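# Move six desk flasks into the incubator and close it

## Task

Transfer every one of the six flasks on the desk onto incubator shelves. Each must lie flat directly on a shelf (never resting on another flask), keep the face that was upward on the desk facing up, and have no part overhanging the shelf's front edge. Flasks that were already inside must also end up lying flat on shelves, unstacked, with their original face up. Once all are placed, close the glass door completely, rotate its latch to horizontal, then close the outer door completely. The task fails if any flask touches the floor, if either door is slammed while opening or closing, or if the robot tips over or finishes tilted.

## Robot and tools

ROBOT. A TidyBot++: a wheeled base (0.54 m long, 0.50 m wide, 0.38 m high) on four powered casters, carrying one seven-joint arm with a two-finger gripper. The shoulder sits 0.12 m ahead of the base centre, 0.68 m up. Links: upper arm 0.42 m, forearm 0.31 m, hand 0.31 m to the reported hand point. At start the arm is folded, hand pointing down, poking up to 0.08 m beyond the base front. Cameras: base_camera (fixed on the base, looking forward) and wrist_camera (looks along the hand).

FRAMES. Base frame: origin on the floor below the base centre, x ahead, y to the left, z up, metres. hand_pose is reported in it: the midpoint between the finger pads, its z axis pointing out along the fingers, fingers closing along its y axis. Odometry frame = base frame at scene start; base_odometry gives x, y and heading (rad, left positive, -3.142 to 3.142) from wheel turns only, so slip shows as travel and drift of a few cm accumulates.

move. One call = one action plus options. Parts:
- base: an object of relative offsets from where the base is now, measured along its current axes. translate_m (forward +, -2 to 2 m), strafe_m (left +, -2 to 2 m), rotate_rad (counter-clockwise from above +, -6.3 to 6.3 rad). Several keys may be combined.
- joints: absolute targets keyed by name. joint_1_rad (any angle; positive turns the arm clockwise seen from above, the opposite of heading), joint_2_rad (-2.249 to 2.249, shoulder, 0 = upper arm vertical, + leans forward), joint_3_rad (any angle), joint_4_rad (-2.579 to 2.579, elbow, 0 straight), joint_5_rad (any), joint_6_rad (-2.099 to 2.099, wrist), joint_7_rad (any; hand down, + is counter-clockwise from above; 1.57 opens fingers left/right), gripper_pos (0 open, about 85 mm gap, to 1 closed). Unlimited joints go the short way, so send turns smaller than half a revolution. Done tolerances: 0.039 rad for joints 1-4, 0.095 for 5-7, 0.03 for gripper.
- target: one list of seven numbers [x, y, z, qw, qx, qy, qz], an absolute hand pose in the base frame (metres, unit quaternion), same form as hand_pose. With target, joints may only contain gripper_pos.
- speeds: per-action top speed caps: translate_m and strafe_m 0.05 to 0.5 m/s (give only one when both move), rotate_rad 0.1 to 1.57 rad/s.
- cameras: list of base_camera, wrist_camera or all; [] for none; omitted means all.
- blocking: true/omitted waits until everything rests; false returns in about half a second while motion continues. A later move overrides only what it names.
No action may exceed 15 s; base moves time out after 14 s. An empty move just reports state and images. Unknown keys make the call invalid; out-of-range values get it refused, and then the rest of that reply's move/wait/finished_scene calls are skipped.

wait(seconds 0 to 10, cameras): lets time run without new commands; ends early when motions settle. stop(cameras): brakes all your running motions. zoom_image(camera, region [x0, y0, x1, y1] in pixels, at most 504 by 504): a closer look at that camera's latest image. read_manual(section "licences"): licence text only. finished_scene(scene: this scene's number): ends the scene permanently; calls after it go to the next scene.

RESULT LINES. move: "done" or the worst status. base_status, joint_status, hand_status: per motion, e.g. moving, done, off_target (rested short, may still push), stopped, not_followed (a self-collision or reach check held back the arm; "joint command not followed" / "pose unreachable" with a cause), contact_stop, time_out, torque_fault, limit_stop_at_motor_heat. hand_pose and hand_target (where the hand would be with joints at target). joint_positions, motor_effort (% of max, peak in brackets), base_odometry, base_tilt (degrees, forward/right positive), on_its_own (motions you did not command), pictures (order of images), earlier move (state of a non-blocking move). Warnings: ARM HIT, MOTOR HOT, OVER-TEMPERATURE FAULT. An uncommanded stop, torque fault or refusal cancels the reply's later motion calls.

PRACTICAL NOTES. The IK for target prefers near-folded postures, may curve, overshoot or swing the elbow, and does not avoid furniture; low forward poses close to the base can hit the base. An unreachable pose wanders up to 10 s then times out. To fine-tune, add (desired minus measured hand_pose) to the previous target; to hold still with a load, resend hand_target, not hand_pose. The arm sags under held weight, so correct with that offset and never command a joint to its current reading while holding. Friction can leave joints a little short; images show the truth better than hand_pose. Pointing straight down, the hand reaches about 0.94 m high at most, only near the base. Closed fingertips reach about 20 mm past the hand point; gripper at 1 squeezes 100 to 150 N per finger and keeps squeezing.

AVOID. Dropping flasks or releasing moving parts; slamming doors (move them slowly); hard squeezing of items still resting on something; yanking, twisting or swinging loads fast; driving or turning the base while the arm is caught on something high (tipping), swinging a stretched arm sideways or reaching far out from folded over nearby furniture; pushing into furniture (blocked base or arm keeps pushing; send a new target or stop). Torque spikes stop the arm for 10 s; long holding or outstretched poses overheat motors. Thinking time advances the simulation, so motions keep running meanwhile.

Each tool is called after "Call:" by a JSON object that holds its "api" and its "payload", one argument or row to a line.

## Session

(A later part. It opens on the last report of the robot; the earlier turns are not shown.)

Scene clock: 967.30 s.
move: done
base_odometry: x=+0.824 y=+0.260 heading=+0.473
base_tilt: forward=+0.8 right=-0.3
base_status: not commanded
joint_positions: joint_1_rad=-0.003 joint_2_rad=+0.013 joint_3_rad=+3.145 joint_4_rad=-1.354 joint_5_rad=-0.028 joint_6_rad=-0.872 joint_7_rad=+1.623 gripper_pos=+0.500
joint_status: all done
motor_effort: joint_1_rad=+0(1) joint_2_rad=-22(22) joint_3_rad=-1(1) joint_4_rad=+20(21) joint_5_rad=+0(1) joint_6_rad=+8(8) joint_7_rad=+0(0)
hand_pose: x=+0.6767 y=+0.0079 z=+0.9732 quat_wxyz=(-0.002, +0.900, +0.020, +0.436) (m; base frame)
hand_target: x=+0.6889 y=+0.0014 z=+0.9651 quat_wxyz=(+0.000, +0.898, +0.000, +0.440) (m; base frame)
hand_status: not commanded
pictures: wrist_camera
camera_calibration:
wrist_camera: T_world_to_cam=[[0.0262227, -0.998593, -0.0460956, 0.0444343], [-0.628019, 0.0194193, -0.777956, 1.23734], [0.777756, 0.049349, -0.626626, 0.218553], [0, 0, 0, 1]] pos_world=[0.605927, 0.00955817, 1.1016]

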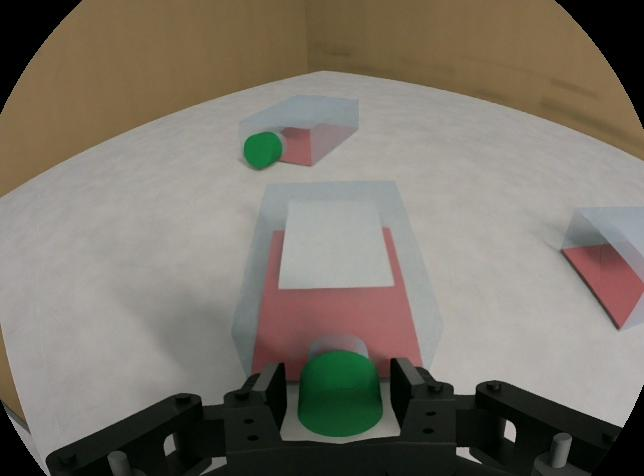

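Call:
{"api": "move", "payload": {
  "joints": {"gripper_pos": 0.8},
  "cameras": ["wrist_camera"]
}}

Scene clock: 980.07 s.
move: off_target
base_odometry: x=+0.824 y=+0.260 heading=+0.473
base_tilt: forward=+0.8 right=-0.3
base_status: not commanded
joint_positions: joint_1_rad=-0.003 joint_2_rad=+0.013 joint_3_rad=+3.145 joint_4_rad=-1.354 joint_5_rad=-0.028 joint_6_rad=-0.871 joint_7_rad=+1.623 gripper_pos=+0.682
joint_status: gripper_pos off_target (ended at +0.682, target +0.800)
motor_effort: joint_1_rad=+1(1) joint_2_rad=-21(22) joint_3_rad=-1(1) joint_4_rad=+20(21) joint_5_rad=+0(1) joint_6_rad=+7(8) joint_7_rad=+0(0)
hand_pose: x=+0.6769 y=+0.0079 z=+0.9735 quat_wxyz=(-0.002, +0.899, +0.020, +0.437) (m; base frame)
hand_target: x=+0.6889 y=+0.0014 z=+0.9651 quat_wxyz=(+0.000, +0.898, +0.000, +0.440) (m; base frame)
hand_status: not commanded
pictures: wrist_camera
camera_calibration:
wrist_camera: T_world_to_cam=[[0.0262795, -0.998592, -0.0460702, 0.0443786], [-0.62707, 0.0194241, -0.778721, 1.23783], [0.77852, 0.0493536, -0.625677, 0.217094], [0, 0, 0, 1]] pos_world=[0.606025, 0.00955817, 1.1018]

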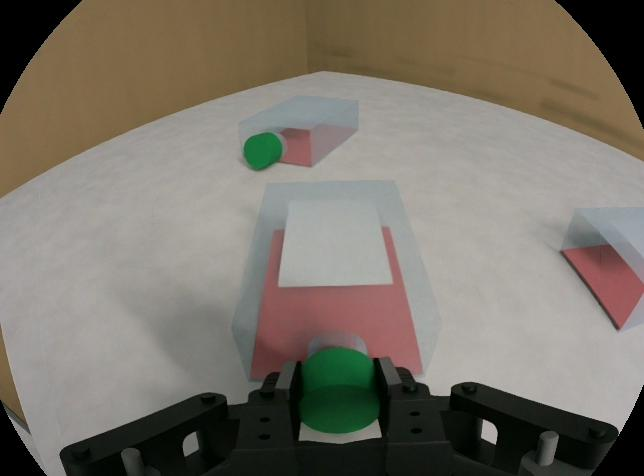

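Call:
{"api": "move", "payload": {
  "joints": {"gripper_pos": 0.88, "joint_2_rad": 0.034, "joint_4_rad": -1.27, "joint_6_rad": -0.91},
  "cameras": ["wrist_camera"]
}}

Scene clock: 986.43 s.
move: off_target
base_odometry: x=+0.824 y=+0.260 heading=+0.473
base_tilt: forward=+0.8 right=-0.3
base_status: not commanded
joint_positions: joint_1_rad=-0.003 joint_2_rad=+0.019 joint_3_rad=+3.145 joint_4_rad=-1.292 joint_5_rad=-0.028 joint_6_rad=-0.892 joint_7_rad=+1.623 gripper_pos=+0.682
joint_status: gripper_pos off_target (ended at +0.682, target +0.880); the others done
motor_effort: joint_1_rad=+1(2) joint_2_rad=-23(24) joint_3_rad=-1(1) joint_4_rad=+21(22) joint_5_rad=+0(1) joint_6_rad=+8(9) joint_7_rad=+0(1)
hand_pose: x=+0.6819 y=+0.0080 z=+0.9989 quat_wxyz=(-0.002, +0.892, +0.020, +0.452) (m; base frame)
hand_target: x=+0.6856 y=+0.0014 z=+0.9985 quat_wxyz=(+0.000, +0.894, +0.000, +0.447) (m; base frame)
hand_status: not commanded
pictures: wrist_camera
camera_calibration:
wrist_camera: T_world_to_cam=[[0.0283558, -0.998587, -0.0449328, 0.0429746], [-0.600411, 0.0189239, -0.799467, 1.26318], [0.799188, 0.0496477, -0.599027, 0.188345], [0, 0, 0, 1]] pos_world=[0.606683, 0.00965886, 1.12462]

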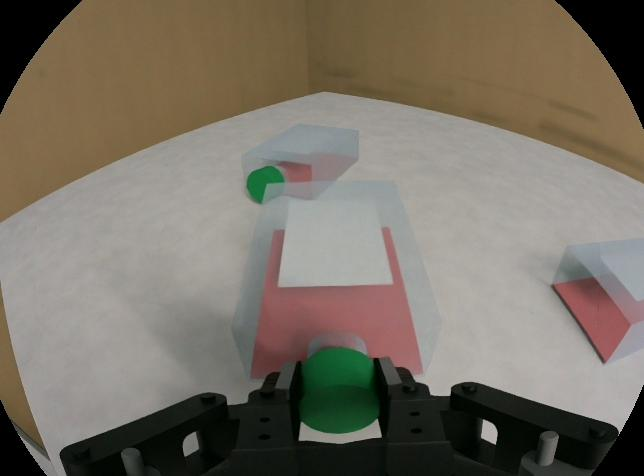

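Call:
{"api": "move", "payload": {
  "joints": {"joint_2_rad": -0.02, "joint_4_rad": -1.096, "joint_6_rad": -1.13},
  "cameras": ["wrist_camera"]
}}

Call:
{"api": "move", "payload": {
  "base": {"translate_m": -0.45},
  "speeds": {"translate_m": 0.3},
  "cameras": []
}}

Call:
{"api": "move", "payload": {
  "base": {"rotate_rad": -2.302},
  "speeds": {"rotate_rad": 0.8},
  "cameras": ["wrist_camera"]
}}

Scene clock: 1014.33 s.
move: done
base_odometry: x=+0.824 y=+0.260 heading=+0.473
base_tilt: forward=+0.8 right=-0.3
base_status: not commanded
joint_positions: joint_1_rad=-0.003 joint_2_rad=-0.010 joint_3_rad=+3.145 joint_4_rad=-1.119 joint_5_rad=-0.028 joint_6_rad=-1.095 joint_7_rad=+1.623 gripper_pos=+0.682
joint_status: all done
motor_effort: joint_1_rad=+2(2) joint_2_rad=-20(24) joint_3_rad=-1(1) joint_4_rad=+20(22) joint_5_rad=-1(1) joint_6_rad=+8(9) joint_7_rad=+0(0)
hand_pose: x=+0.6472 y=+0.0089 z=+1.0584 quat_wxyz=(-0.002, +0.892, +0.023, +0.452) (m; base frame)
hand_target: x=+0.6378 y=+0.0014 z=+1.0670 quat_wxyz=(+0.000, +0.893, +0.000, +0.451) (m; base frame)
hand_status: not commanded
pictures: wrist_camera
camera_calibration:
wrist_camera: T_world_to_cam=[[0.0337409, -0.998501, -0.0430865, 0.0421747], [-0.600307, 0.0142202, -0.799643, 1.29016], [0.799058, 0.0528458, -0.598928, 0.251671], [0, 0, 0, 1]] pos_world=[0.57197, 0.0104653, 1.18422]

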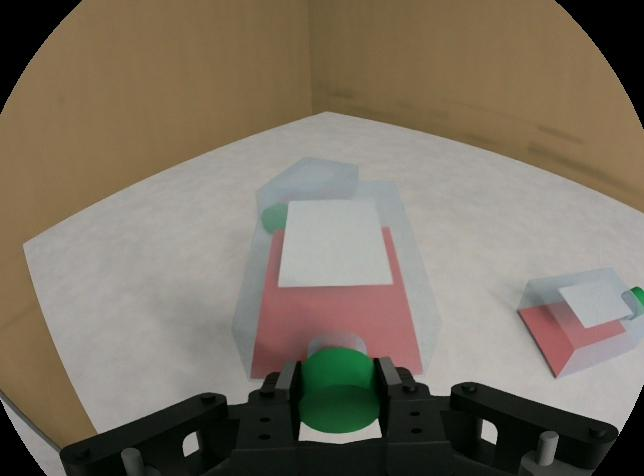

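Scene clock: 1016.80 s.
move: done
base_odometry: x=+0.424 y=+0.054 heading=+0.473
base_tilt: forward=+0.8 right=-0.3
base_status: done
joint_positions: joint_1_rad=-0.003 joint_2_rad=-0.018 joint_3_rad=+3.145 joint_4_rad=-1.119 joint_5_rad=-0.028 joint_6_rad=-1.100 joint_7_rad=+1.623 gripper_pos=+0.682
joint_status: not commanded
motor_effort: joint_1_rad=+0(2) joint_2_rad=-20(26) joint_3_rad=-1(2) joint_4_rad=+20(21) joint_5_rad=+0(1) joint_6_rad=+8(9) joint_7_rad=+0(0)
hand_pose: x=+0.6433 y=+0.0088 z=+1.0615 quat_wxyz=(-0.002, +0.891, +0.023, +0.453) (m; base frame)
hand_target: x=+0.6378 y=+0.0014 z=+1.0670 quat_wxyz=(+0.000, +0.893, +0.000, +0.451) (m; base frame)
hand_status: not commanded
pictures: none
No camera images: "cameras" was empty.

Scene clock: 1020.47 s.
move: done
base_odometry: x=+0.424 y=+0.054 heading=-1.828
base_tilt: forward=+0.8 right=-0.3
base_status: done
joint_positions: joint_1_rad=-0.002 joint_2_rad=-0.018 joint_3_rad=+3.145 joint_4_rad=-1.119 joint_5_rad=-0.028 joint_6_rad=-1.100 joint_7_rad=+1.623 gripper_pos=+0.682
joint_status: not commanded
motor_effort: joint_1_rad=+0(3) joint_2_rad=-20(21) joint_3_rad=-1(3) joint_4_rad=+18(21) joint_5_rad=+0(1) joint_6_rad=+8(8) joint_7_rad=+0(1)
hand_pose: x=+0.6433 y=+0.0086 z=+1.0615 quat_wxyz=(-0.002, +0.891, +0.023, +0.453) (m; base frame)
hand_target: x=+0.6378 y=+0.0014 z=+1.0670 quat_wxyz=(+0.000, +0.893, +0.000, +0.451) (m; base frame)
hand_status: not commanded
pictures: wrist_camera
camera_calibration:
wrist_camera: T_world_to_cam=[[0.0334367, -0.998541, -0.0423994, 0.041602], [-0.597772, 0.0140179, -0.801543, 1.29058], [0.800968, 0.0521461, -0.596431, 0.252837], [0, 0, 0, 1]] pos_world=[0.567567, 0.0102657, 1.18702]

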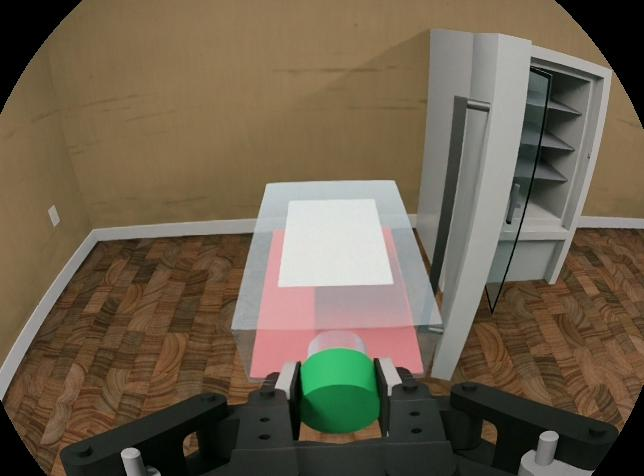

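Call:
{"api": "move", "payload": {
  "base": {"strafe_m": -0.88},
  "speeds": {"strafe_m": 0.4}
}}

Scene clock: 1027.07 s.
move: done
base_odometry: x=-0.427 y=+0.279 heading=-1.829
base_tilt: forward=+0.8 right=-0.3
base_status: done
joint_positions: joint_1_rad=-0.002 joint_2_rad=-0.018 joint_3_rad=+3.144 joint_4_rad=-1.119 joint_5_rad=-0.028 joint_6_rad=-1.100 joint_7_rad=+1.623 gripper_pos=+0.682
joint_status: not commanded
motor_effort: joint_1_rad=+1(3) joint_2_rad=-20(20) joint_3_rad=-1(3) joint_4_rad=+19(20) joint_5_rad=+0(1) joint_6_rad=+8(8) joint_7_rad=+0(0)
hand_pose: x=+0.6433 y=+0.0087 z=+1.0615 quat_wxyz=(-0.002, +0.891, +0.023, +0.453) (m; base frame)
hand_target: x=+0.6378 y=+0.0014 z=+1.0670 quat_wxyz=(+0.000, +0.893, +0.000, +0.451) (m; base frame)
hand_status: not commanded
pictures: base_camera, wrist_camera
camera_calibration:
wrist_camera: T_world_to_cam=[[0.0334367, -0.998541, -0.0423994, 0.041602], [-0.597772, 0.0140179, -0.801543, 1.29058], [0.800968, 0.0521461, -0.596431, 0.252837], [0, 0, 0, 1]] pos_world=[0.567567, 0.0102657, 1.18702]

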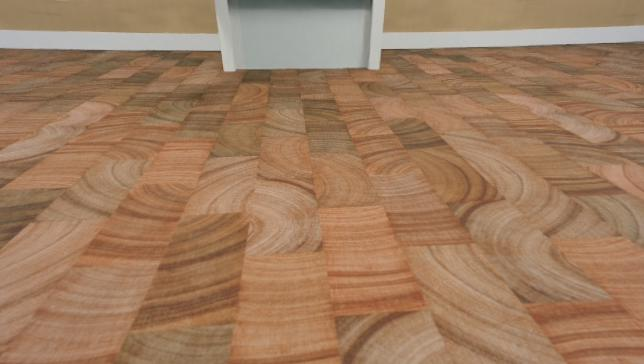

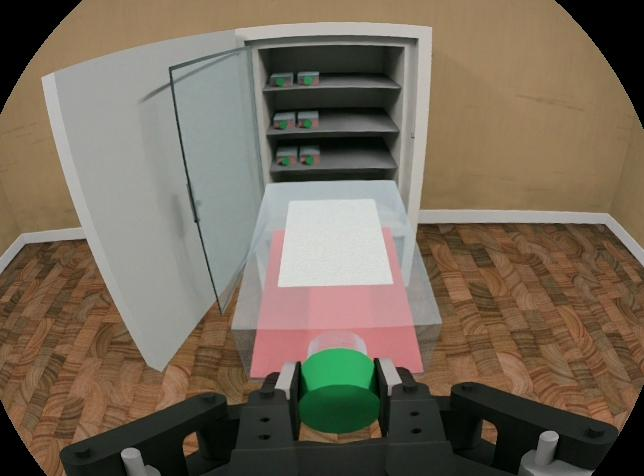

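Call:
{"api": "move", "payload": {
  "base": {"rotate_rad": -0.006, "translate_m": 0.8},
  "joints": {"joint_2_rad": 0.0996, "joint_4_rad": -1.789, "joint_6_rad": -0.351},
  "speeds": {"translate_m": 0.3}
}}

Scene clock: 1046.87 s.
move: done
base_odometry: x=-0.632 y=-0.495 heading=-1.835
base_tilt: forward=+0.8 right=-0.3
base_status: done
joint_positions: joint_1_rad=-0.002 joint_2_rad=+0.087 joint_3_rad=+3.144 joint_4_rad=-1.780 joint_5_rad=-0.028 joint_6_rad=-0.396 joint_7_rad=+1.623 gripper_pos=+0.682
joint_status: all done
motor_effort: joint_1_rad=+1(2) joint_2_rad=-25(27) joint_3_rad=-1(3) joint_4_rad=+20(23) joint_5_rad=+0(1) joint_6_rad=+8(9) joint_7_rad=+0(1)
hand_pose: x=+0.6961 y=+0.0044 z=+0.8105 quat_wxyz=(+0.001, +0.905, +0.014, +0.425) (m; base frame)
hand_target: x=+0.7037 y=+0.0014 z=+0.8092 quat_wxyz=(+0.000, +0.900, +0.000, +0.436) (m; base frame)
hand_status: not commanded
pictures: base_camera, wrist_camera
camera_calibration:
wrist_camera: T_world_to_cam=[[0.0118582, -0.998908, -0.0452003, 0.042202], [-0.646247, 0.0268383, -0.762656, 1.1233], [0.763036, 0.0382543, -0.645223, 0.127047], [0, 0, 0, 1]] pos_world=[0.628487, 0.0071484, 0.940572]

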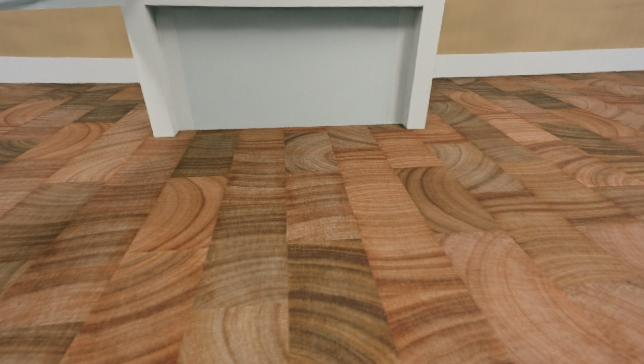

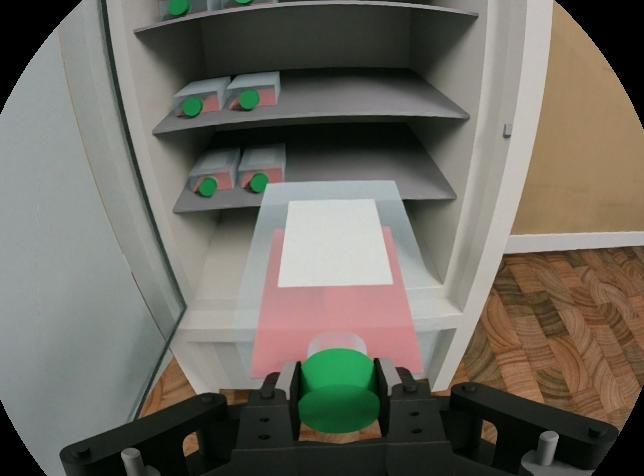

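Call:
{"api": "move", "payload": {
  "base": {"translate_m": 0.25, "strafe_m": 0.01},
  "speeds": {"translate_m": 0.2},
  "cameras": ["wrist_camera"]
}}

Scene clock: 1066.17 s.
move: done
base_odometry: x=-0.688 y=-0.739 heading=-1.835
base_tilt: forward=+0.8 right=-0.3
base_status: done
joint_positions: joint_1_rad=-0.002 joint_2_rad=+0.090 joint_3_rad=+3.144 joint_4_rad=-1.781 joint_5_rad=-0.028 joint_6_rad=-0.395 joint_7_rad=+1.623 gripper_pos=+0.682
joint_status: not commanded
motor_effort: joint_1_rad=+1(2) joint_2_rad=-25(27) joint_3_rad=-1(2) joint_4_rad=+20(22) joint_5_rad=-1(1) joint_6_rad=+8(8) joint_7_rad=+0(0)
hand_pose: x=+0.6962 y=+0.0044 z=+0.8084 quat_wxyz=(+0.001, +0.906, +0.014, +0.424) (m; base frame)
hand_target: x=+0.7037 y=+0.0014 z=+0.8092 quat_wxyz=(+0.000, +0.900, +0.000, +0.436) (m; base frame)
hand_status: not commanded
pictures: wrist_camera
camera_calibration:
wrist_camera: T_world_to_cam=[[0.0117212, -0.998908, -0.0452353, 0.0422245], [-0.648522, 0.0268394, -0.760723, 1.12171], [0.761106, 0.0382527, -0.647499, 0.12872], [0, 0, 0, 1]] pos_world=[0.62899, 0.0071484, 0.938569]

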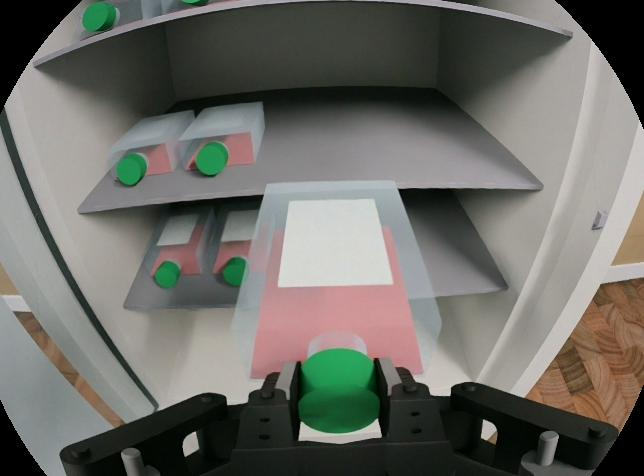

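Call:
{"api": "move", "payload": {
  "base": {"translate_m": 0.22},
  "speeds": {"translate_m": 0.12},
  "cameras": ["wrist_camera"]
}}

Scene clock: 1089.80 s.
move: done
base_odometry: x=-0.745 y=-0.951 heading=-1.835
base_tilt: forward=+0.8 right=-0.3
base_status: done
joint_positions: joint_1_rad=-0.002 joint_2_rad=+0.092 joint_3_rad=+3.144 joint_4_rad=-1.782 joint_5_rad=-0.028 joint_6_rad=-0.394 joint_7_rad=+1.623 gripper_pos=+0.682
joint_status: not commanded
motor_effort: joint_1_rad=+0(2) joint_2_rad=-25(28) joint_3_rad=-1(2) joint_4_rad=+20(22) joint_5_rad=-1(1) joint_6_rad=+8(8) joint_7_rad=+0(1)
hand_pose: x=+0.6964 y=+0.0044 z=+0.8068 quat_wxyz=(+0.001, +0.906, +0.014, +0.423) (m; base frame)
hand_target: x=+0.7037 y=+0.0014 z=+0.8092 quat_wxyz=(+0.000, +0.900, +0.000, +0.436) (m; base frame)
hand_status: not commanded
pictures: wrist_camera
camera_calibration:
wrist_camera: T_world_to_cam=[[0.0115465, -0.998911, -0.0451954, 0.0422278], [-0.650244, 0.0268358, -0.759251, 1.12068], [0.759638, 0.0381548, -0.649227, 0.129974], [0, 0, 0, 1]] pos_world=[0.629493, 0.00714841, 0.937167]

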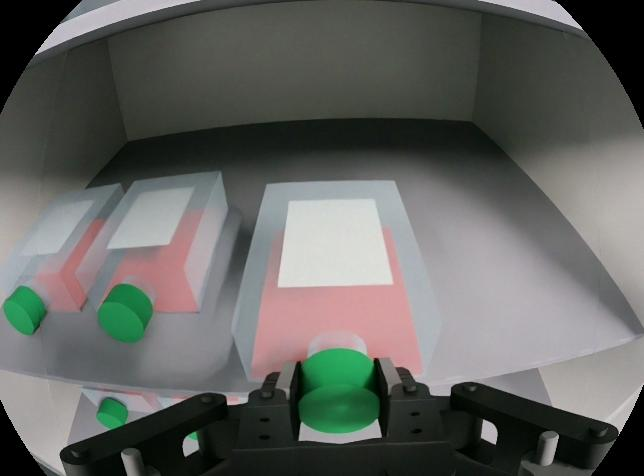

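Call:
{"api": "move", "payload": {
  "joints": {"joint_2_rad": 0.113, "joint_4_rad": -1.832, "joint_6_rad": -0.295},
  "cameras": []
}}

Call:
{"api": "move", "payload": {
  "base": {"translate_m": 0.065},
  "speeds": {"translate_m": 0.08},
  "cameras": ["wrist_camera"]
}}

Scene clock: 1103.83 s.
move: done
base_odometry: x=-0.745 y=-0.951 heading=-1.835
base_tilt: forward=+0.8 right=-0.3
base_status: not commanded
joint_positions: joint_1_rad=-0.002 joint_2_rad=+0.096 joint_3_rad=+3.144 joint_4_rad=-1.826 joint_5_rad=-0.028 joint_6_rad=-0.338 joint_7_rad=+1.623 gripper_pos=+0.682
joint_status: all done
motor_effort: joint_1_rad=+1(1) joint_2_rad=-25(26) joint_3_rad=-1(1) joint_4_rad=+20(21) joint_5_rad=+0(1) joint_6_rad=+8(8) joint_7_rad=+0(0)
hand_pose: x=+0.6948 y=+0.0039 z=+0.7947 quat_wxyz=(+0.002, +0.904, +0.013, +0.427) (m; base frame)
hand_target: x=+0.7032 y=+0.0014 z=+0.7919 quat_wxyz=(+0.000, +0.900, +0.000, +0.436) (m; base frame)
hand_status: not commanded
pictures: none
No camera images: "cameras" was empty.

Scene clock: 1105.20 s.
move: done
base_odometry: x=-0.762 y=-1.014 heading=-1.835
base_tilt: forward=+0.8 right=-0.2
base_status: done
joint_positions: joint_1_rad=-0.002 joint_2_rad=+0.100 joint_3_rad=+3.144 joint_4_rad=-1.826 joint_5_rad=-0.028 joint_6_rad=-0.338 joint_7_rad=+1.623 gripper_pos=+0.682
joint_status: not commanded
motor_effort: joint_1_rad=+1(1) joint_2_rad=-25(27) joint_3_rad=-1(2) joint_4_rad=+20(21) joint_5_rad=+0(1) joint_6_rad=+8(8) joint_7_rad=+0(1)
hand_pose: x=+0.6954 y=+0.0039 z=+0.7920 quat_wxyz=(+0.002, +0.905, +0.013, +0.425) (m; base frame)
hand_target: x=+0.7032 y=+0.0014 z=+0.7919 quat_wxyz=(+0.000, +0.900, +0.000, +0.436) (m; base frame)
hand_status: not commanded
pictures: wrist_camera
camera_calibration:
wrist_camera: T_world_to_cam=[[0.0102801, -0.998947, -0.0447017, 0.0417081], [-0.646988, 0.0274408, -0.762006, 1.10875], [0.762431, 0.036755, -0.646025, 0.116766], [0, 0, 0, 1]] pos_world=[0.627891, 0.00694763, 0.922169]

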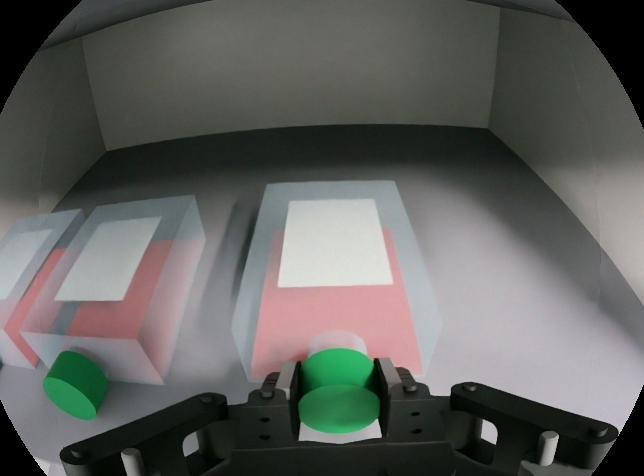

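Call:
{"api": "move", "payload": {
  "joints": {"joint_1_rad": 0.0, "joint_2_rad": 0.1227, "joint_3_rad": 3.1416, "joint_4_rad": -1.863, "joint_5_rad": 0.0, "joint_6_rad": -0.229, "joint_7_rad": 1.571, "gripper_pos": 0.88},
  "cameras": ["wrist_camera"]
}}

Scene clock: 1144.00 s.
move: off_target
base_odometry: x=-0.762 y=-1.014 heading=-1.835
base_tilt: forward=+0.8 right=-0.3
base_status: not commanded
joint_positions: joint_1_rad=-0.002 joint_2_rad=+0.103 joint_3_rad=+3.144 joint_4_rad=-1.856 joint_5_rad=-0.028 joint_6_rad=-0.270 joint_7_rad=+1.623 gripper_pos=+0.682
joint_status: gripper_pos off_target (ended at +0.682, target +0.880); the others done
motor_effort: joint_1_rad=+1(1) joint_2_rad=-25(25) joint_3_rad=-1(2) joint_4_rad=+20(21) joint_5_rad=-1(1) joint_6_rad=+8(9) joint_7_rad=+0(1)
hand_pose: x=+0.6995 y=+0.0034 z=+0.7909 quat_wxyz=(+0.003, +0.898, +0.013, +0.441) (m; base frame)
hand_target: x=+0.7071 y=+0.0014 z=+0.7858 quat_wxyz=(+0.000, +0.895, +0.000, +0.447) (m; base frame)
hand_status: not commanded
pictures: wrist_camera
camera_calibration:
wrist_camera: T_world_to_cam=[[0.0101082, -0.998998, -0.0435917, 0.040237], [-0.620015, 0.0279407, -0.784093, 1.10904], [0.784525, 0.0349533, -0.619111, 0.0761699], [0, 0, 0, 1]] pos_world=[0.627454, 0.00654703, 0.918498]

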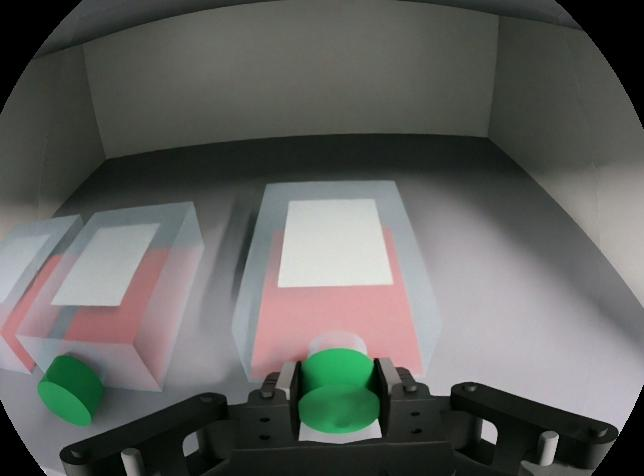

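Call:
{"api": "move", "payload": {
  "joints": {"joint_1_rad": 0.0, "joint_2_rad": 0.136, "joint_3_rad": 3.1416, "joint_4_rad": -1.895, "joint_5_rad": 0.0, "joint_6_rad": -0.190, "joint_7_rad": 1.571, "gripper_pos": 0.88},
  "cameras": ["wrist_camera"]
}}

Scene clock: 1149.37 s.
move: off_target
base_odometry: x=-0.762 y=-1.014 heading=-1.835
base_tilt: forward=+0.8 right=-0.3
base_status: not commanded
joint_positions: joint_1_rad=-0.002 joint_2_rad=+0.109 joint_3_rad=+3.144 joint_4_rad=-1.883 joint_5_rad=-0.028 joint_6_rad=-0.227 joint_7_rad=+1.623 gripper_pos=+0.682
joint_status: gripper_pos off_target (ended at +0.682, target +0.880); the others done
motor_effort: joint_1_rad=+1(2) joint_2_rad=-24(26) joint_3_rad=-1(2) joint_4_rad=+19(21) joint_5_rad=+0(1) joint_6_rad=+8(9) joint_7_rad=+0(1)
hand_pose: x=+0.6997 y=+0.0030 z=+0.7838 quat_wxyz=(+0.003, +0.895, +0.012, +0.445) (m; base frame)
hand_target: x=+0.7055 y=+0.0014 z=+0.7706 quat_wxyz=(+0.000, +0.896, +0.000, +0.444) (m; base frame)
hand_status: not commanded
pictures: wrist_camera
camera_calibration:
wrist_camera: T_world_to_cam=[[0.00942185, -0.999031, -0.0429916, 0.0395909], [-0.611859, 0.0282458, -0.790463, 1.10299], [0.790911, 0.0337524, -0.611, 0.0607647], [0, 0, 0, 1]] pos_world=[0.626445, 0.00634667, 0.910706]

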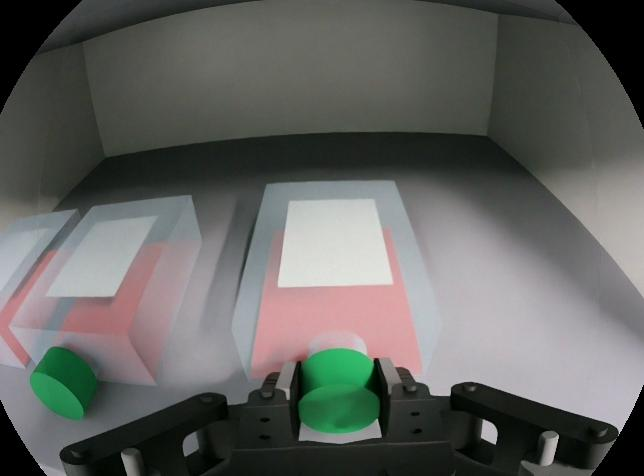

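Call:
{"api": "move", "payload": {
  "joints": {"joint_1_rad": 0.0, "joint_2_rad": 0.145, "joint_3_rad": 3.1416, "joint_4_rad": -1.910, "joint_5_rad": 0.0, "joint_6_rad": -0.182, "joint_7_rad": 1.571, "gripper_pos": 0.88},
  "cameras": ["wrist_camera"]
}}

Call:
{"api": "move", "payload": {
  "joints": {"joint_1_rad": 0.0, "joint_2_rad": 0.154, "joint_3_rad": 3.1416, "joint_4_rad": -1.920, "joint_5_rad": 0.0, "joint_6_rad": -0.172, "joint_7_rad": 1.571, "gripper_pos": 0.88},
  "cameras": ["wrist_camera"]
}}

Scene clock: 1155.03 s.
move: off_target
base_odometry: x=-0.762 y=-1.014 heading=-1.835
base_tilt: forward=+0.8 right=-0.3
base_status: not commanded
joint_positions: joint_1_rad=-0.002 joint_2_rad=+0.109 joint_3_rad=+3.144 joint_4_rad=-1.889 joint_5_rad=-0.028 joint_6_rad=-0.214 joint_7_rad=+1.623 gripper_pos=+0.682
joint_status: gripper_pos off_target (ended at +0.682, target +0.880); the others done
motor_effort: joint_1_rad=+1(1) joint_2_rad=-22(23) joint_3_rad=-1(2) joint_4_rad=+18(19) joint_5_rad=+0(1) joint_6_rad=+7(7) joint_7_rad=+0(1)
hand_pose: x=+0.7003 y=+0.0029 z=+0.7834 quat_wxyz=(+0.003, +0.894, +0.012, +0.448) (m; base frame)
hand_target: x=+0.7028 y=+0.0014 z=+0.7594 quat_wxyz=(+0.000, +0.899, +0.000, +0.437) (m; base frame)
hand_status: not commanded
pictures: wrist_camera
camera_calibration:
wrist_camera: T_world_to_cam=[[0.00940614, -0.999038, -0.0428272, 0.0393156], [-0.606698, 0.0283436, -0.794427, 1.10248], [0.794877, 0.0334557, -0.605848, 0.0532964], [0, 0, 0, 1]] pos_world=[0.626137, 0.00624655, 0.909811]

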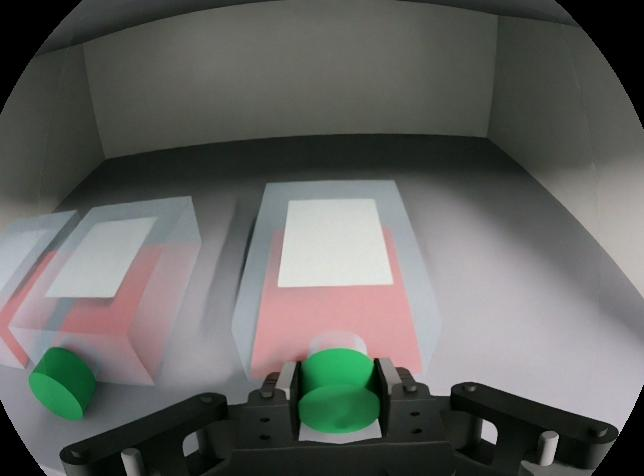

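Scene clock: 1155.57 s.
move: off_target
base_odometry: x=-0.762 y=-1.014 heading=-1.835
base_tilt: forward=+0.8 right=-0.3
base_status: not commanded
joint_positions: joint_1_rad=-0.002 joint_2_rad=+0.111 joint_3_rad=+3.144 joint_4_rad=-1.894 joint_5_rad=-0.028 joint_6_rad=-0.200 joint_7_rad=+1.623 gripper_pos=+0.682
joint_status: joint_2_rad off_target (ended at +0.111, target +0.154); gripper_pos off_target (ended at +0.682, target +0.880); the others done
motor_effort: joint_1_rad=+0(2) joint_2_rad=-21(22) joint_3_rad=-1(1) joint_4_rad=+17(18) joint_5_rad=+0(1) joint_6_rad=+6(6) joint_7_rad=+0(1)
hand_pose: x=+0.7016 y=+0.0028 z=+0.7831 quat_wxyz=(+0.003, +0.892, +0.012, +0.451) (m; base frame)
hand_target: x=+0.7019 y=+0.0014 z=+0.7514 quat_wxyz=(+0.000, +0.901, +0.000, +0.433) (m; base frame)
hand_status: not commanded
pictures: wrist_camera
camera_calibration:
wrist_camera: T_world_to_cam=[[0.00938511, -0.999051, -0.0425213, 0.0390122], [-0.60106, 0.0283477, -0.798701, 1.1025], [0.799149, 0.0330538, -0.600224, 0.0446369], [0, 0, 0, 1]] pos_world=[0.62663, 0.00624657, 0.909016]

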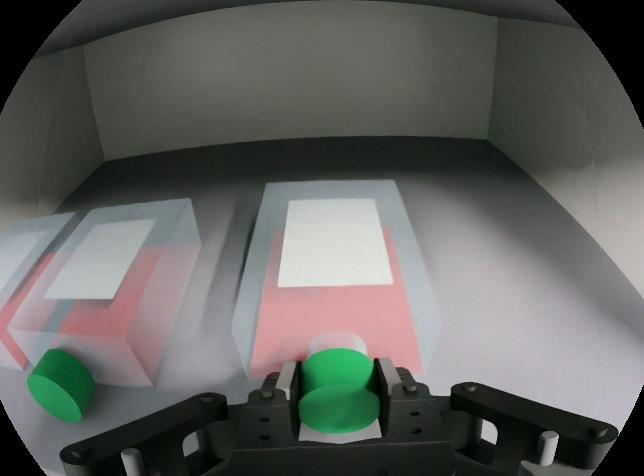

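Call:
{"api": "move", "payload": {
  "joints": {"joint_1_rad": 0.0, "joint_2_rad": 0.130, "joint_3_rad": 3.1416, "joint_4_rad": -1.885, "joint_5_rad": 0.0, "joint_6_rad": -0.210, "joint_7_rad": 1.571, "gripper_pos": 0.88},
  "cameras": ["wrist_camera"]
}}

Scene clock: 1166.67 s.
move: off_target
base_odometry: x=-0.762 y=-1.014 heading=-1.835
base_tilt: forward=+0.8 right=-0.3
base_status: not commanded
joint_positions: joint_1_rad=-0.002 joint_2_rad=+0.111 joint_3_rad=+3.144 joint_4_rad=-1.890 joint_5_rad=-0.028 joint_6_rad=-0.206 joint_7_rad=+1.623 gripper_pos=+0.682
joint_status: gripper_pos off_target (ended at +0.682, target +0.880); the others done
motor_effort: joint_1_rad=+0(2) joint_2_rad=-23(25) joint_3_rad=-1(1) joint_4_rad=+17(19) joint_5_rad=+0(1) joint_6_rad=+6(8) joint_7_rad=+1(1)
hand_pose: x=+0.7016 y=+0.0028 z=+0.7835 quat_wxyz=(+0.003, +0.893, +0.012, +0.450) (m; base frame)
hand_target: x=+0.7044 y=+0.0014 z=+0.7745 quat_wxyz=(+0.000, +0.897, +0.000, +0.442) (m; base frame)
hand_status: not commanded
pictures: wrist_camera
camera_calibration:
wrist_camera: T_world_to_cam=[[0.00943084, -0.999045, -0.0426639, 0.0391358], [-0.603285, 0.0283416, -0.797022, 1.10302], [0.79747, 0.0332551, -0.602441, 0.0478215], [0, 0, 0, 1]] pos_world=[0.626933, 0.00624656, 0.909614]

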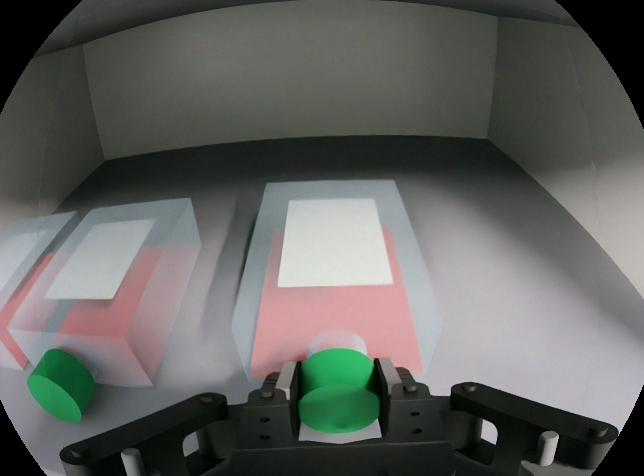

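Call:
{"api": "move", "payload": {
  "joints": {"joint_1_rad": 0.0, "joint_2_rad": 0.126, "joint_3_rad": 3.1416, "joint_4_rad": -1.870, "joint_5_rad": 0.0, "joint_6_rad": -0.258, "joint_7_rad": 1.571, "gripper_pos": 0.88},
  "cameras": ["wrist_camera"]
}}

Scene clock: 1175.07 s.
move: off_target
base_odometry: x=-0.762 y=-1.014 heading=-1.835
base_tilt: forward=+0.8 right=-0.3
base_status: not commanded
joint_positions: joint_1_rad=-0.002 joint_2_rad=+0.111 joint_3_rad=+3.144 joint_4_rad=-1.877 joint_5_rad=-0.028 joint_6_rad=-0.234 joint_7_rad=+1.623 gripper_pos=+0.682
joint_status: gripper_pos off_target (ended at +0.682, target +0.880); the others done
motor_effort: joint_1_rad=+1(1) joint_2_rad=-23(23) joint_3_rad=-1(2) joint_4_rad=+17(18) joint_5_rad=+0(1) joint_6_rad=+7(7) joint_7_rad=+0(1)
hand_pose: x=+0.7007 y=+0.0031 z=+0.7838 quat_wxyz=(+0.003, +0.896, +0.012, +0.444) (m; base frame)
hand_target: x=+0.6997 y=+0.0014 z=+0.7730 quat_wxyz=(+0.000, +0.903, +0.000, +0.429) (m; base frame)
hand_status: not commanded
pictures: wrist_camera
camera_calibration:
wrist_camera: T_world_to_cam=[[0.00949553, -0.999027, -0.043068, 0.0396097], [-0.614612, 0.028143, -0.788327, 1.10379], [0.788772, 0.0339557, -0.613747, 0.0636193], [0, 0, 0, 1]] pos_world=[0.627848, 0.00634681, 0.910903]

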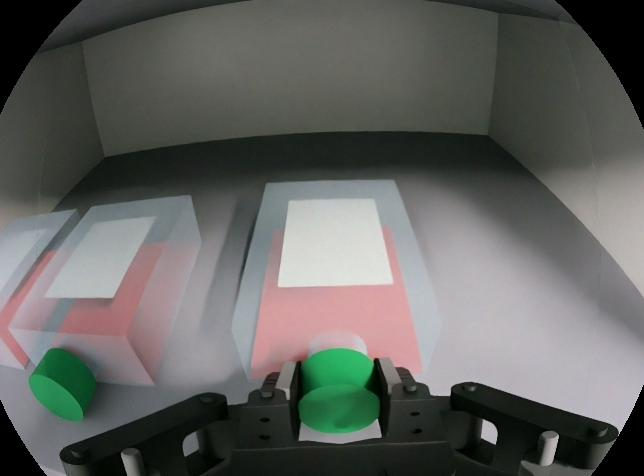

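Call:
{"api": "move", "payload": {
  "joints": {"joint_1_rad": 0.0, "joint_2_rad": 0.126, "joint_3_rad": 3.1416, "joint_4_rad": -1.866, "joint_5_rad": 0.0, "joint_6_rad": -0.280, "joint_7_rad": 1.571, "gripper_pos": 0.88},
  "cameras": []
}}

Call:
{"api": "move", "payload": {
  "joints": {"gripper_pos": 0.6},
  "cameras": ["wrist_camera"]
}}

Scene clock: 1179.73 s.
move: off_target
base_odometry: x=-0.762 y=-1.014 heading=-1.835
base_tilt: forward=+0.8 right=-0.3
base_status: not commanded
joint_positions: joint_1_rad=-0.002 joint_2_rad=+0.111 joint_3_rad=+3.144 joint_4_rad=-1.872 joint_5_rad=-0.028 joint_6_rad=-0.245 joint_7_rad=+1.623 gripper_pos=+0.682
joint_status: gripper_pos off_target (ended at +0.682, target +0.880); the others done
motor_effort: joint_1_rad=+0(1) joint_2_rad=-23(23) joint_3_rad=-1(2) joint_4_rad=+17(18) joint_5_rad=+0(0) joint_6_rad=+6(7) joint_7_rad=+0(1)
hand_pose: x=+0.7002 y=+0.0031 z=+0.7839 quat_wxyz=(+0.003, +0.897, +0.013, +0.441) (m; base frame)
hand_target: x=+0.6966 y=+0.0014 z=+0.7699 quat_wxyz=(+0.000, +0.907, +0.000, +0.421) (m; base frame)
hand_status: not commanded
pictures: none
No camera images: "cameras" was empty.

Scene clock: 1180.40 s.
move: done
base_odometry: x=-0.762 y=-1.014 heading=-1.835
base_tilt: forward=+0.8 right=-0.3
base_status: not commanded
joint_positions: joint_1_rad=-0.002 joint_2_rad=+0.111 joint_3_rad=+3.144 joint_4_rad=-1.872 joint_5_rad=-0.028 joint_6_rad=-0.248 joint_7_rad=+1.623 gripper_pos=+0.600
joint_status: all done
motor_effort: joint_1_rad=+1(2) joint_2_rad=-25(25) joint_3_rad=-1(1) joint_4_rad=+19(20) joint_5_rad=-1(1) joint_6_rad=+8(8) joint_7_rad=+0(1)
hand_pose: x=+0.6997 y=+0.0032 z=+0.7832 quat_wxyz=(+0.003, +0.898, +0.013, +0.440) (m; base frame)
hand_target: x=+0.6966 y=+0.0014 z=+0.7699 quat_wxyz=(+0.000, +0.907, +0.000, +0.421) (m; base frame)
hand_status: not commanded
pictures: wrist_camera
camera_calibration:
wrist_camera: T_world_to_cam=[[0.0094455, -0.999013, -0.043394, 0.0400408], [-0.621181, 0.0281449, -0.783162, 1.10335], [0.78361, 0.0343529, -0.620302, 0.0727976], [0, 0, 0, 1]] pos_world=[0.627957, 0.00644677, 0.910996]

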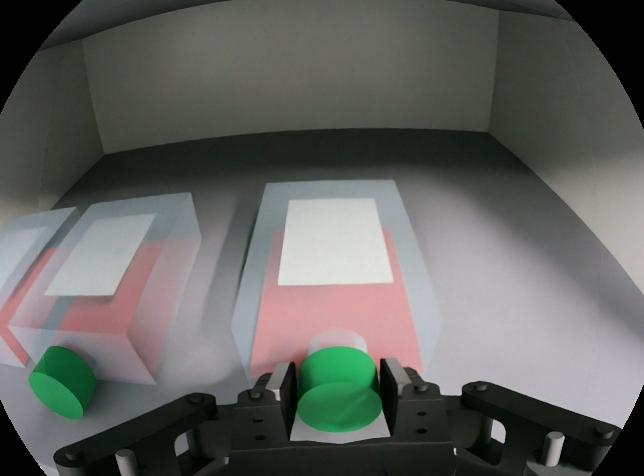

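Call:
{"api": "move", "payload": {
  "joints": {"gripper_pos": 0.4},
  "cameras": []
}}

Call:
{"api": "move", "payload": {
  "base": {"translate_m": -0.12},
  "speeds": {"translate_m": 0.1},
  "cameras": ["wrist_camera"]
}}

Scene clock: 1185.53 s.
move: done
base_odometry: x=-0.762 y=-1.014 heading=-1.835
base_tilt: forward=+0.8 right=-0.3
base_status: not commanded
joint_positions: joint_1_rad=-0.002 joint_2_rad=+0.111 joint_3_rad=+3.144 joint_4_rad=-1.872 joint_5_rad=-0.028 joint_6_rad=-0.248 joint_7_rad=+1.623 gripper_pos=+0.400
joint_status: all done
motor_effort: joint_1_rad=+1(2) joint_2_rad=-24(25) joint_3_rad=-1(1) joint_4_rad=+19(20) joint_5_rad=+0(1) joint_6_rad=+8(8) joint_7_rad=+0(0)
hand_pose: x=+0.6997 y=+0.0032 z=+0.7832 quat_wxyz=(+0.003, +0.898, +0.013, +0.440) (m; base frame)
hand_target: x=+0.6966 y=+0.0014 z=+0.7699 quat_wxyz=(+0.000, +0.907, +0.000, +0.421) (m; base frame)
hand_status: not commanded
pictures: none
No camera images: "cameras" was empty.

Scene clock: 1187.30 s.
move: done
base_odometry: x=-0.731 y=-0.898 heading=-1.835
base_tilt: forward=+0.8 right=-0.3
base_status: done
joint_positions: joint_1_rad=-0.002 joint_2_rad=+0.113 joint_3_rad=+3.144 joint_4_rad=-1.872 joint_5_rad=-0.028 joint_6_rad=-0.248 joint_7_rad=+1.623 gripper_pos=+0.400
joint_status: not commanded
motor_effort: joint_1_rad=+0(2) joint_2_rad=-24(27) joint_3_rad=-1(2) joint_4_rad=+18(20) joint_5_rad=+0(1) joint_6_rad=+7(8) joint_7_rad=+0(1)
hand_pose: x=+0.6998 y=+0.0032 z=+0.7820 quat_wxyz=(+0.003, +0.899, +0.013, +0.439) (m; base frame)
hand_target: x=+0.6966 y=+0.0014 z=+0.7699 quat_wxyz=(+0.000, +0.907, +0.000, +0.421) (m; base frame)
hand_status: not commanded
pictures: wrist_camera
camera_calibration:
wrist_camera: T_world_to_cam=[[0.00939934, -0.999016, -0.0433371, 0.0399666], [-0.623185, 0.0280411, -0.781572, 1.10255], [0.782018, 0.0343533, -0.622308, 0.0746238], [0, 0, 0, 1]] pos_world=[0.62836, 0.00644693, 0.909894]

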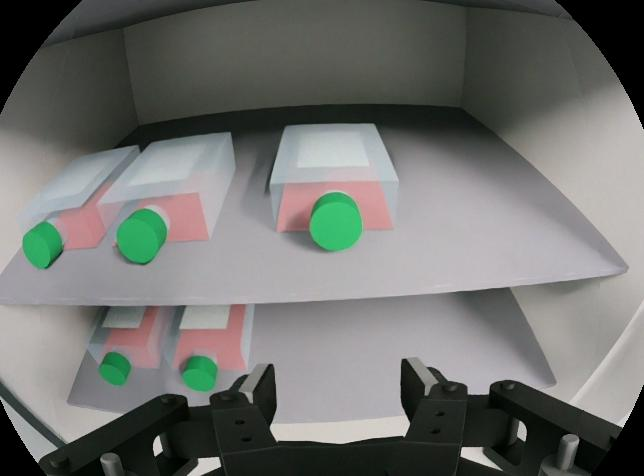

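Call:
{"api": "move", "payload": {
  "base": {"translate_m": -1.1},
  "speeds": {"translate_m": 0.35},
  "joints": {"joint_2_rad": -0.335, "joint_4_rad": -2.3, "joint_6_rad": -0.1},
  "cameras": ["base_camera", "wrist_camera"]
}}

Scene clock: 1210.10 s.
move: done
base_odometry: x=-0.444 y=+0.164 heading=-1.835
base_tilt: forward=+0.8 right=-0.3
base_status: done
joint_positions: joint_1_rad=-0.002 joint_2_rad=-0.325 joint_3_rad=+3.144 joint_4_rad=-2.288 joint_5_rad=-0.028 joint_6_rad=-0.143 joint_7_rad=+1.623 gripper_pos=+0.400
joint_status: all done
motor_effort: joint_1_rad=+0(2) joint_2_rad=-9(27) joint_3_rad=-1(2) joint_4_rad=+20(22) joint_5_rad=+0(1) joint_6_rad=+8(9) joint_7_rad=+0(1)
hand_pose: x=+0.5430 y=+0.0023 z=+0.8016 quat_wxyz=(+0.004, +0.869, +0.011, +0.495) (m; base frame)
hand_target: x=+0.5450 y=+0.0014 z=+0.8108 quat_wxyz=(+0.000, +0.859, +0.000, +0.513) (m; base frame)
hand_status: not commanded
pictures: base_camera, wrist_camera
camera_calibration:
wrist_camera: T_world_to_cam=[[0.0122584, -0.999043, -0.0419893, 0.0387608], [-0.518728, 0.0295464, -0.854429, 1.02191], [0.854852, 0.032255, -0.517869, 0.0863441], [0, 0, 0, 1]] pos_world=[0.455808, 0.00574486, 0.919494]

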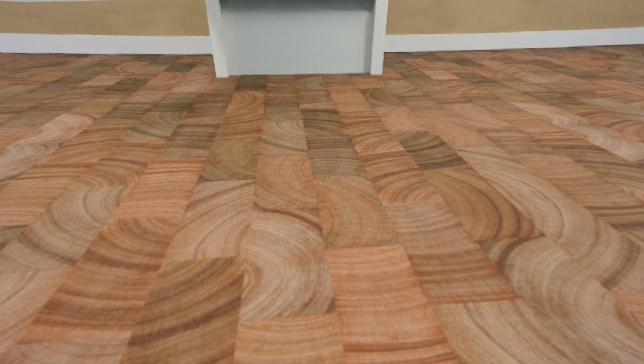

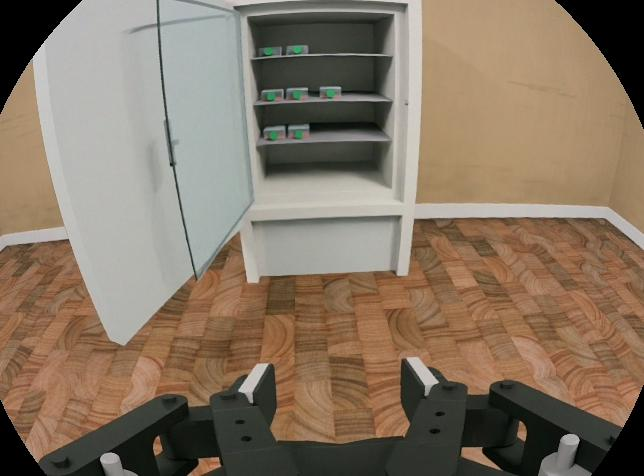

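Call:
{"api": "move", "payload": {
  "base": {"rotate_rad": 1.77},
  "speeds": {"rotate_rad": 0.8},
  "cameras": ["base_camera", "wrist_camera"]
}}

Scene clock: 1217.97 s.
move: done
base_odometry: x=-0.444 y=+0.164 heading=-0.066
base_tilt: forward=+0.8 right=-0.3
base_status: done
joint_positions: joint_1_rad=-0.002 joint_2_rad=-0.325 joint_3_rad=+3.144 joint_4_rad=-2.288 joint_5_rad=-0.028 joint_6_rad=-0.142 joint_7_rad=+1.623 gripper_pos=+0.400
joint_status: not commanded
motor_effort: joint_1_rad=+1(2) joint_2_rad=-9(9) joint_3_rad=-1(2) joint_4_rad=+19(21) joint_5_rad=-1(1) joint_6_rad=+8(8) joint_7_rad=+0(0)
hand_pose: x=+0.5431 y=+0.0023 z=+0.8018 quat_wxyz=(+0.004, +0.869, +0.011, +0.495) (m; base frame)
hand_target: x=+0.5450 y=+0.0014 z=+0.8108 quat_wxyz=(+0.000, +0.859, +0.000, +0.513) (m; base frame)
hand_status: not commanded
pictures: base_camera, wrist_camera
camera_calibration:
wrist_camera: T_world_to_cam=[[0.0122043, -0.999046, -0.0419283, 0.0387336], [-0.518153, 0.0295439, -0.854777, 1.02206], [0.855201, 0.0321573, -0.517298, 0.0857133], [0, 0, 0, 1]] pos_world=[0.455807, 0.00574487, 0.919594]

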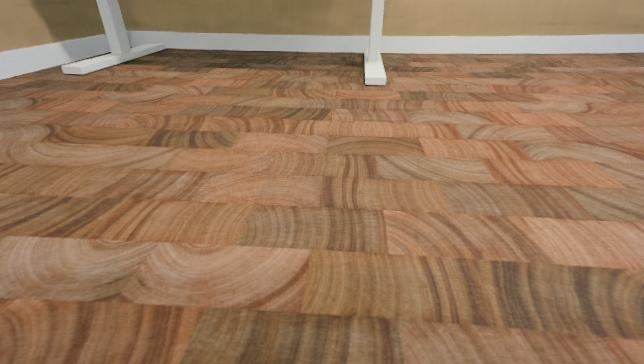

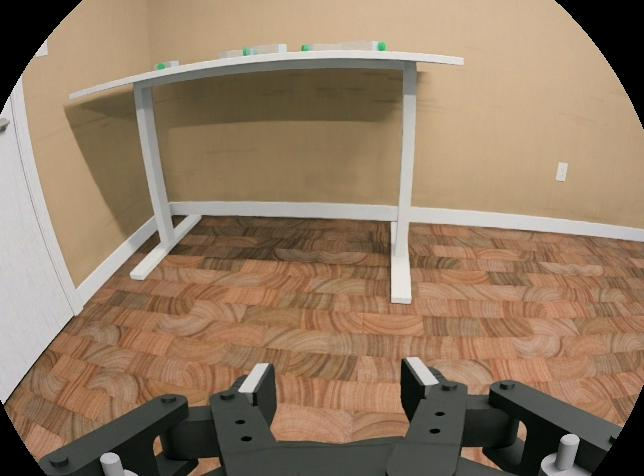

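Call:
{"api": "move", "payload": {
  "base": {"translate_m": 1.13, "strafe_m": 0.709},
  "speeds": {"translate_m": 0.4},
  "joints": {"joint_2_rad": 0.02, "joint_4_rad": -1.07, "joint_6_rad": -1.1},
  "cameras": ["base_camera", "wrist_camera"]
}}

Scene clock: 1227.60 s.
move: done
base_odometry: x=+0.730 y=+0.797 heading=-0.065
base_tilt: forward=+0.8 right=-0.3
base_status: done
joint_positions: joint_1_rad=-0.002 joint_2_rad=+0.007 joint_3_rad=+3.144 joint_4_rad=-1.093 joint_5_rad=-0.028 joint_6_rad=-1.062 joint_7_rad=+1.623 gripper_pos=+0.400
joint_status: all done
motor_effort: joint_1_rad=+0(2) joint_2_rad=-20(23) joint_3_rad=-1(2) joint_4_rad=+19(22) joint_5_rad=-1(1) joint_6_rad=+8(10) joint_7_rad=+0(1)
hand_pose: x=+0.6607 y=+0.0086 z=+1.0716 quat_wxyz=(-0.001, +0.882, +0.022, +0.470) (m; base frame)
hand_target: x=+0.6596 y=+0.0014 z=+1.0672 quat_wxyz=(+0.000, +0.889, +0.000, +0.458) (m; base frame)
hand_status: not commanded
pictures: base_camera, wrist_camera
camera_calibration:
wrist_camera: T_world_to_cam=[[0.0341846, -0.998555, -0.0414564, 0.0399202], [-0.566386, 0.0148201, -0.824007, 1.31246], [0.823431, 0.0516486, -0.565061, 0.196464], [0, 0, 0, 1]] pos_world=[0.580222, 0.0102646, 1.19415]

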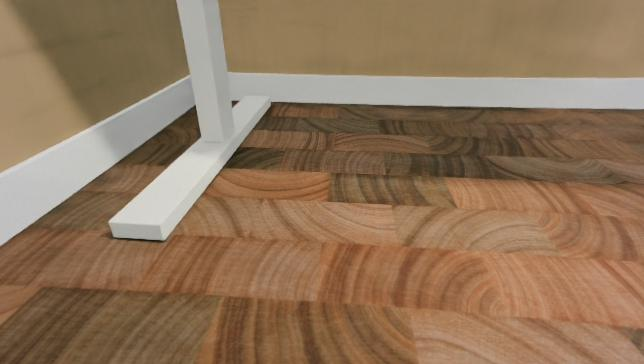

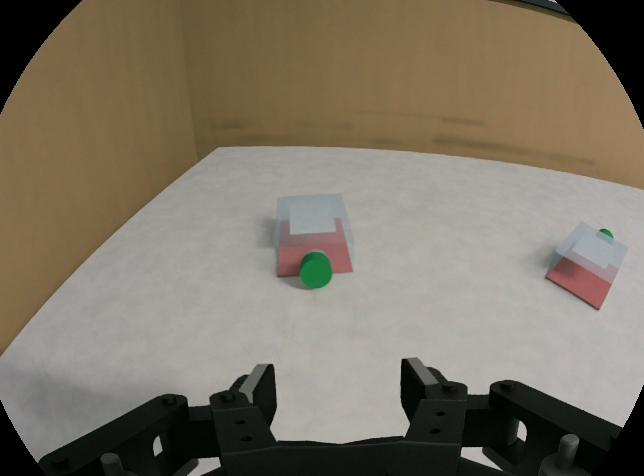

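Call:
{"api": "zoom_image", "payload": {
  "camera": "wrist_camera",
  "region": [240, 160, 400, 310]
}}

Scaled by 3.150.

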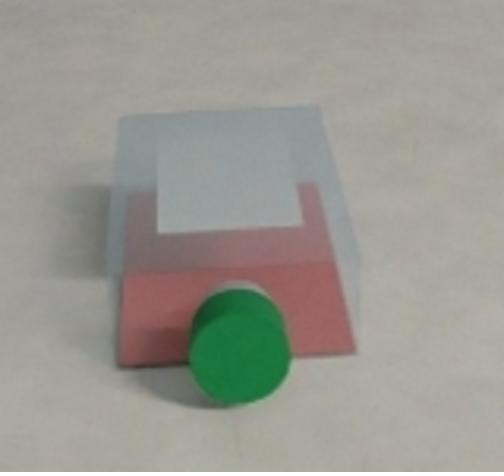

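Call:
{"api": "move", "payload": {
  "base": {"translate_m": 0.145, "strafe_m": -0.012, "rotate_rad": 0.05},
  "speeds": {"translate_m": 0.15},
  "joints": {"joint_2_rad": 0.0, "joint_4_rad": -1.2, "joint_6_rad": -0.99, "gripper_pos": 0.3},
  "cameras": ["wrist_camera"]
}}

Scene clock: 1261.33 s.
move: done
base_odometry: x=+0.874 y=+0.776 heading=-0.014
base_tilt: forward=+0.8 right=-0.2
base_status: done
joint_positions: joint_1_rad=-0.004 joint_2_rad=+0.004 joint_3_rad=+3.142 joint_4_rad=-1.192 joint_5_rad=-0.028 joint_6_rad=-1.027 joint_7_rad=+1.623 gripper_pos=+0.300
joint_status: all done
motor_effort: joint_1_rad=+0(3) joint_2_rad=-20(25) joint_3_rad=-1(3) joint_4_rad=+19(21) joint_5_rad=+0(1) joint_6_rad=+7(9) joint_7_rad=+0(1)
hand_pose: x=+0.6605 y=+0.0104 z=+1.0290 quat_wxyz=(-0.003, +0.896, +0.024, +0.444) (m; base frame)
hand_target: x=+0.6655 y=+0.0014 z=+1.0358 quat_wxyz=(+0.000, +0.889, +0.000, +0.458) (m; base frame)
hand_status: not commanded
pictures: wrist_camera
camera_calibration:
wrist_camera: T_world_to_cam=[[0.0344244, -0.99845, -0.0437439, 0.0420933], [-0.615256, 0.0133205, -0.788215, 1.27262], [0.787576, 0.0540475, -0.613843, 0.24626], [0, 0, 0, 1]] pos_world=[0.58759, 0.0117664, 1.1561]

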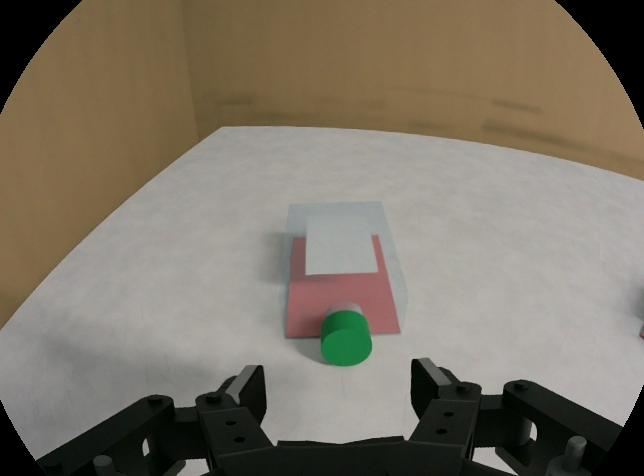

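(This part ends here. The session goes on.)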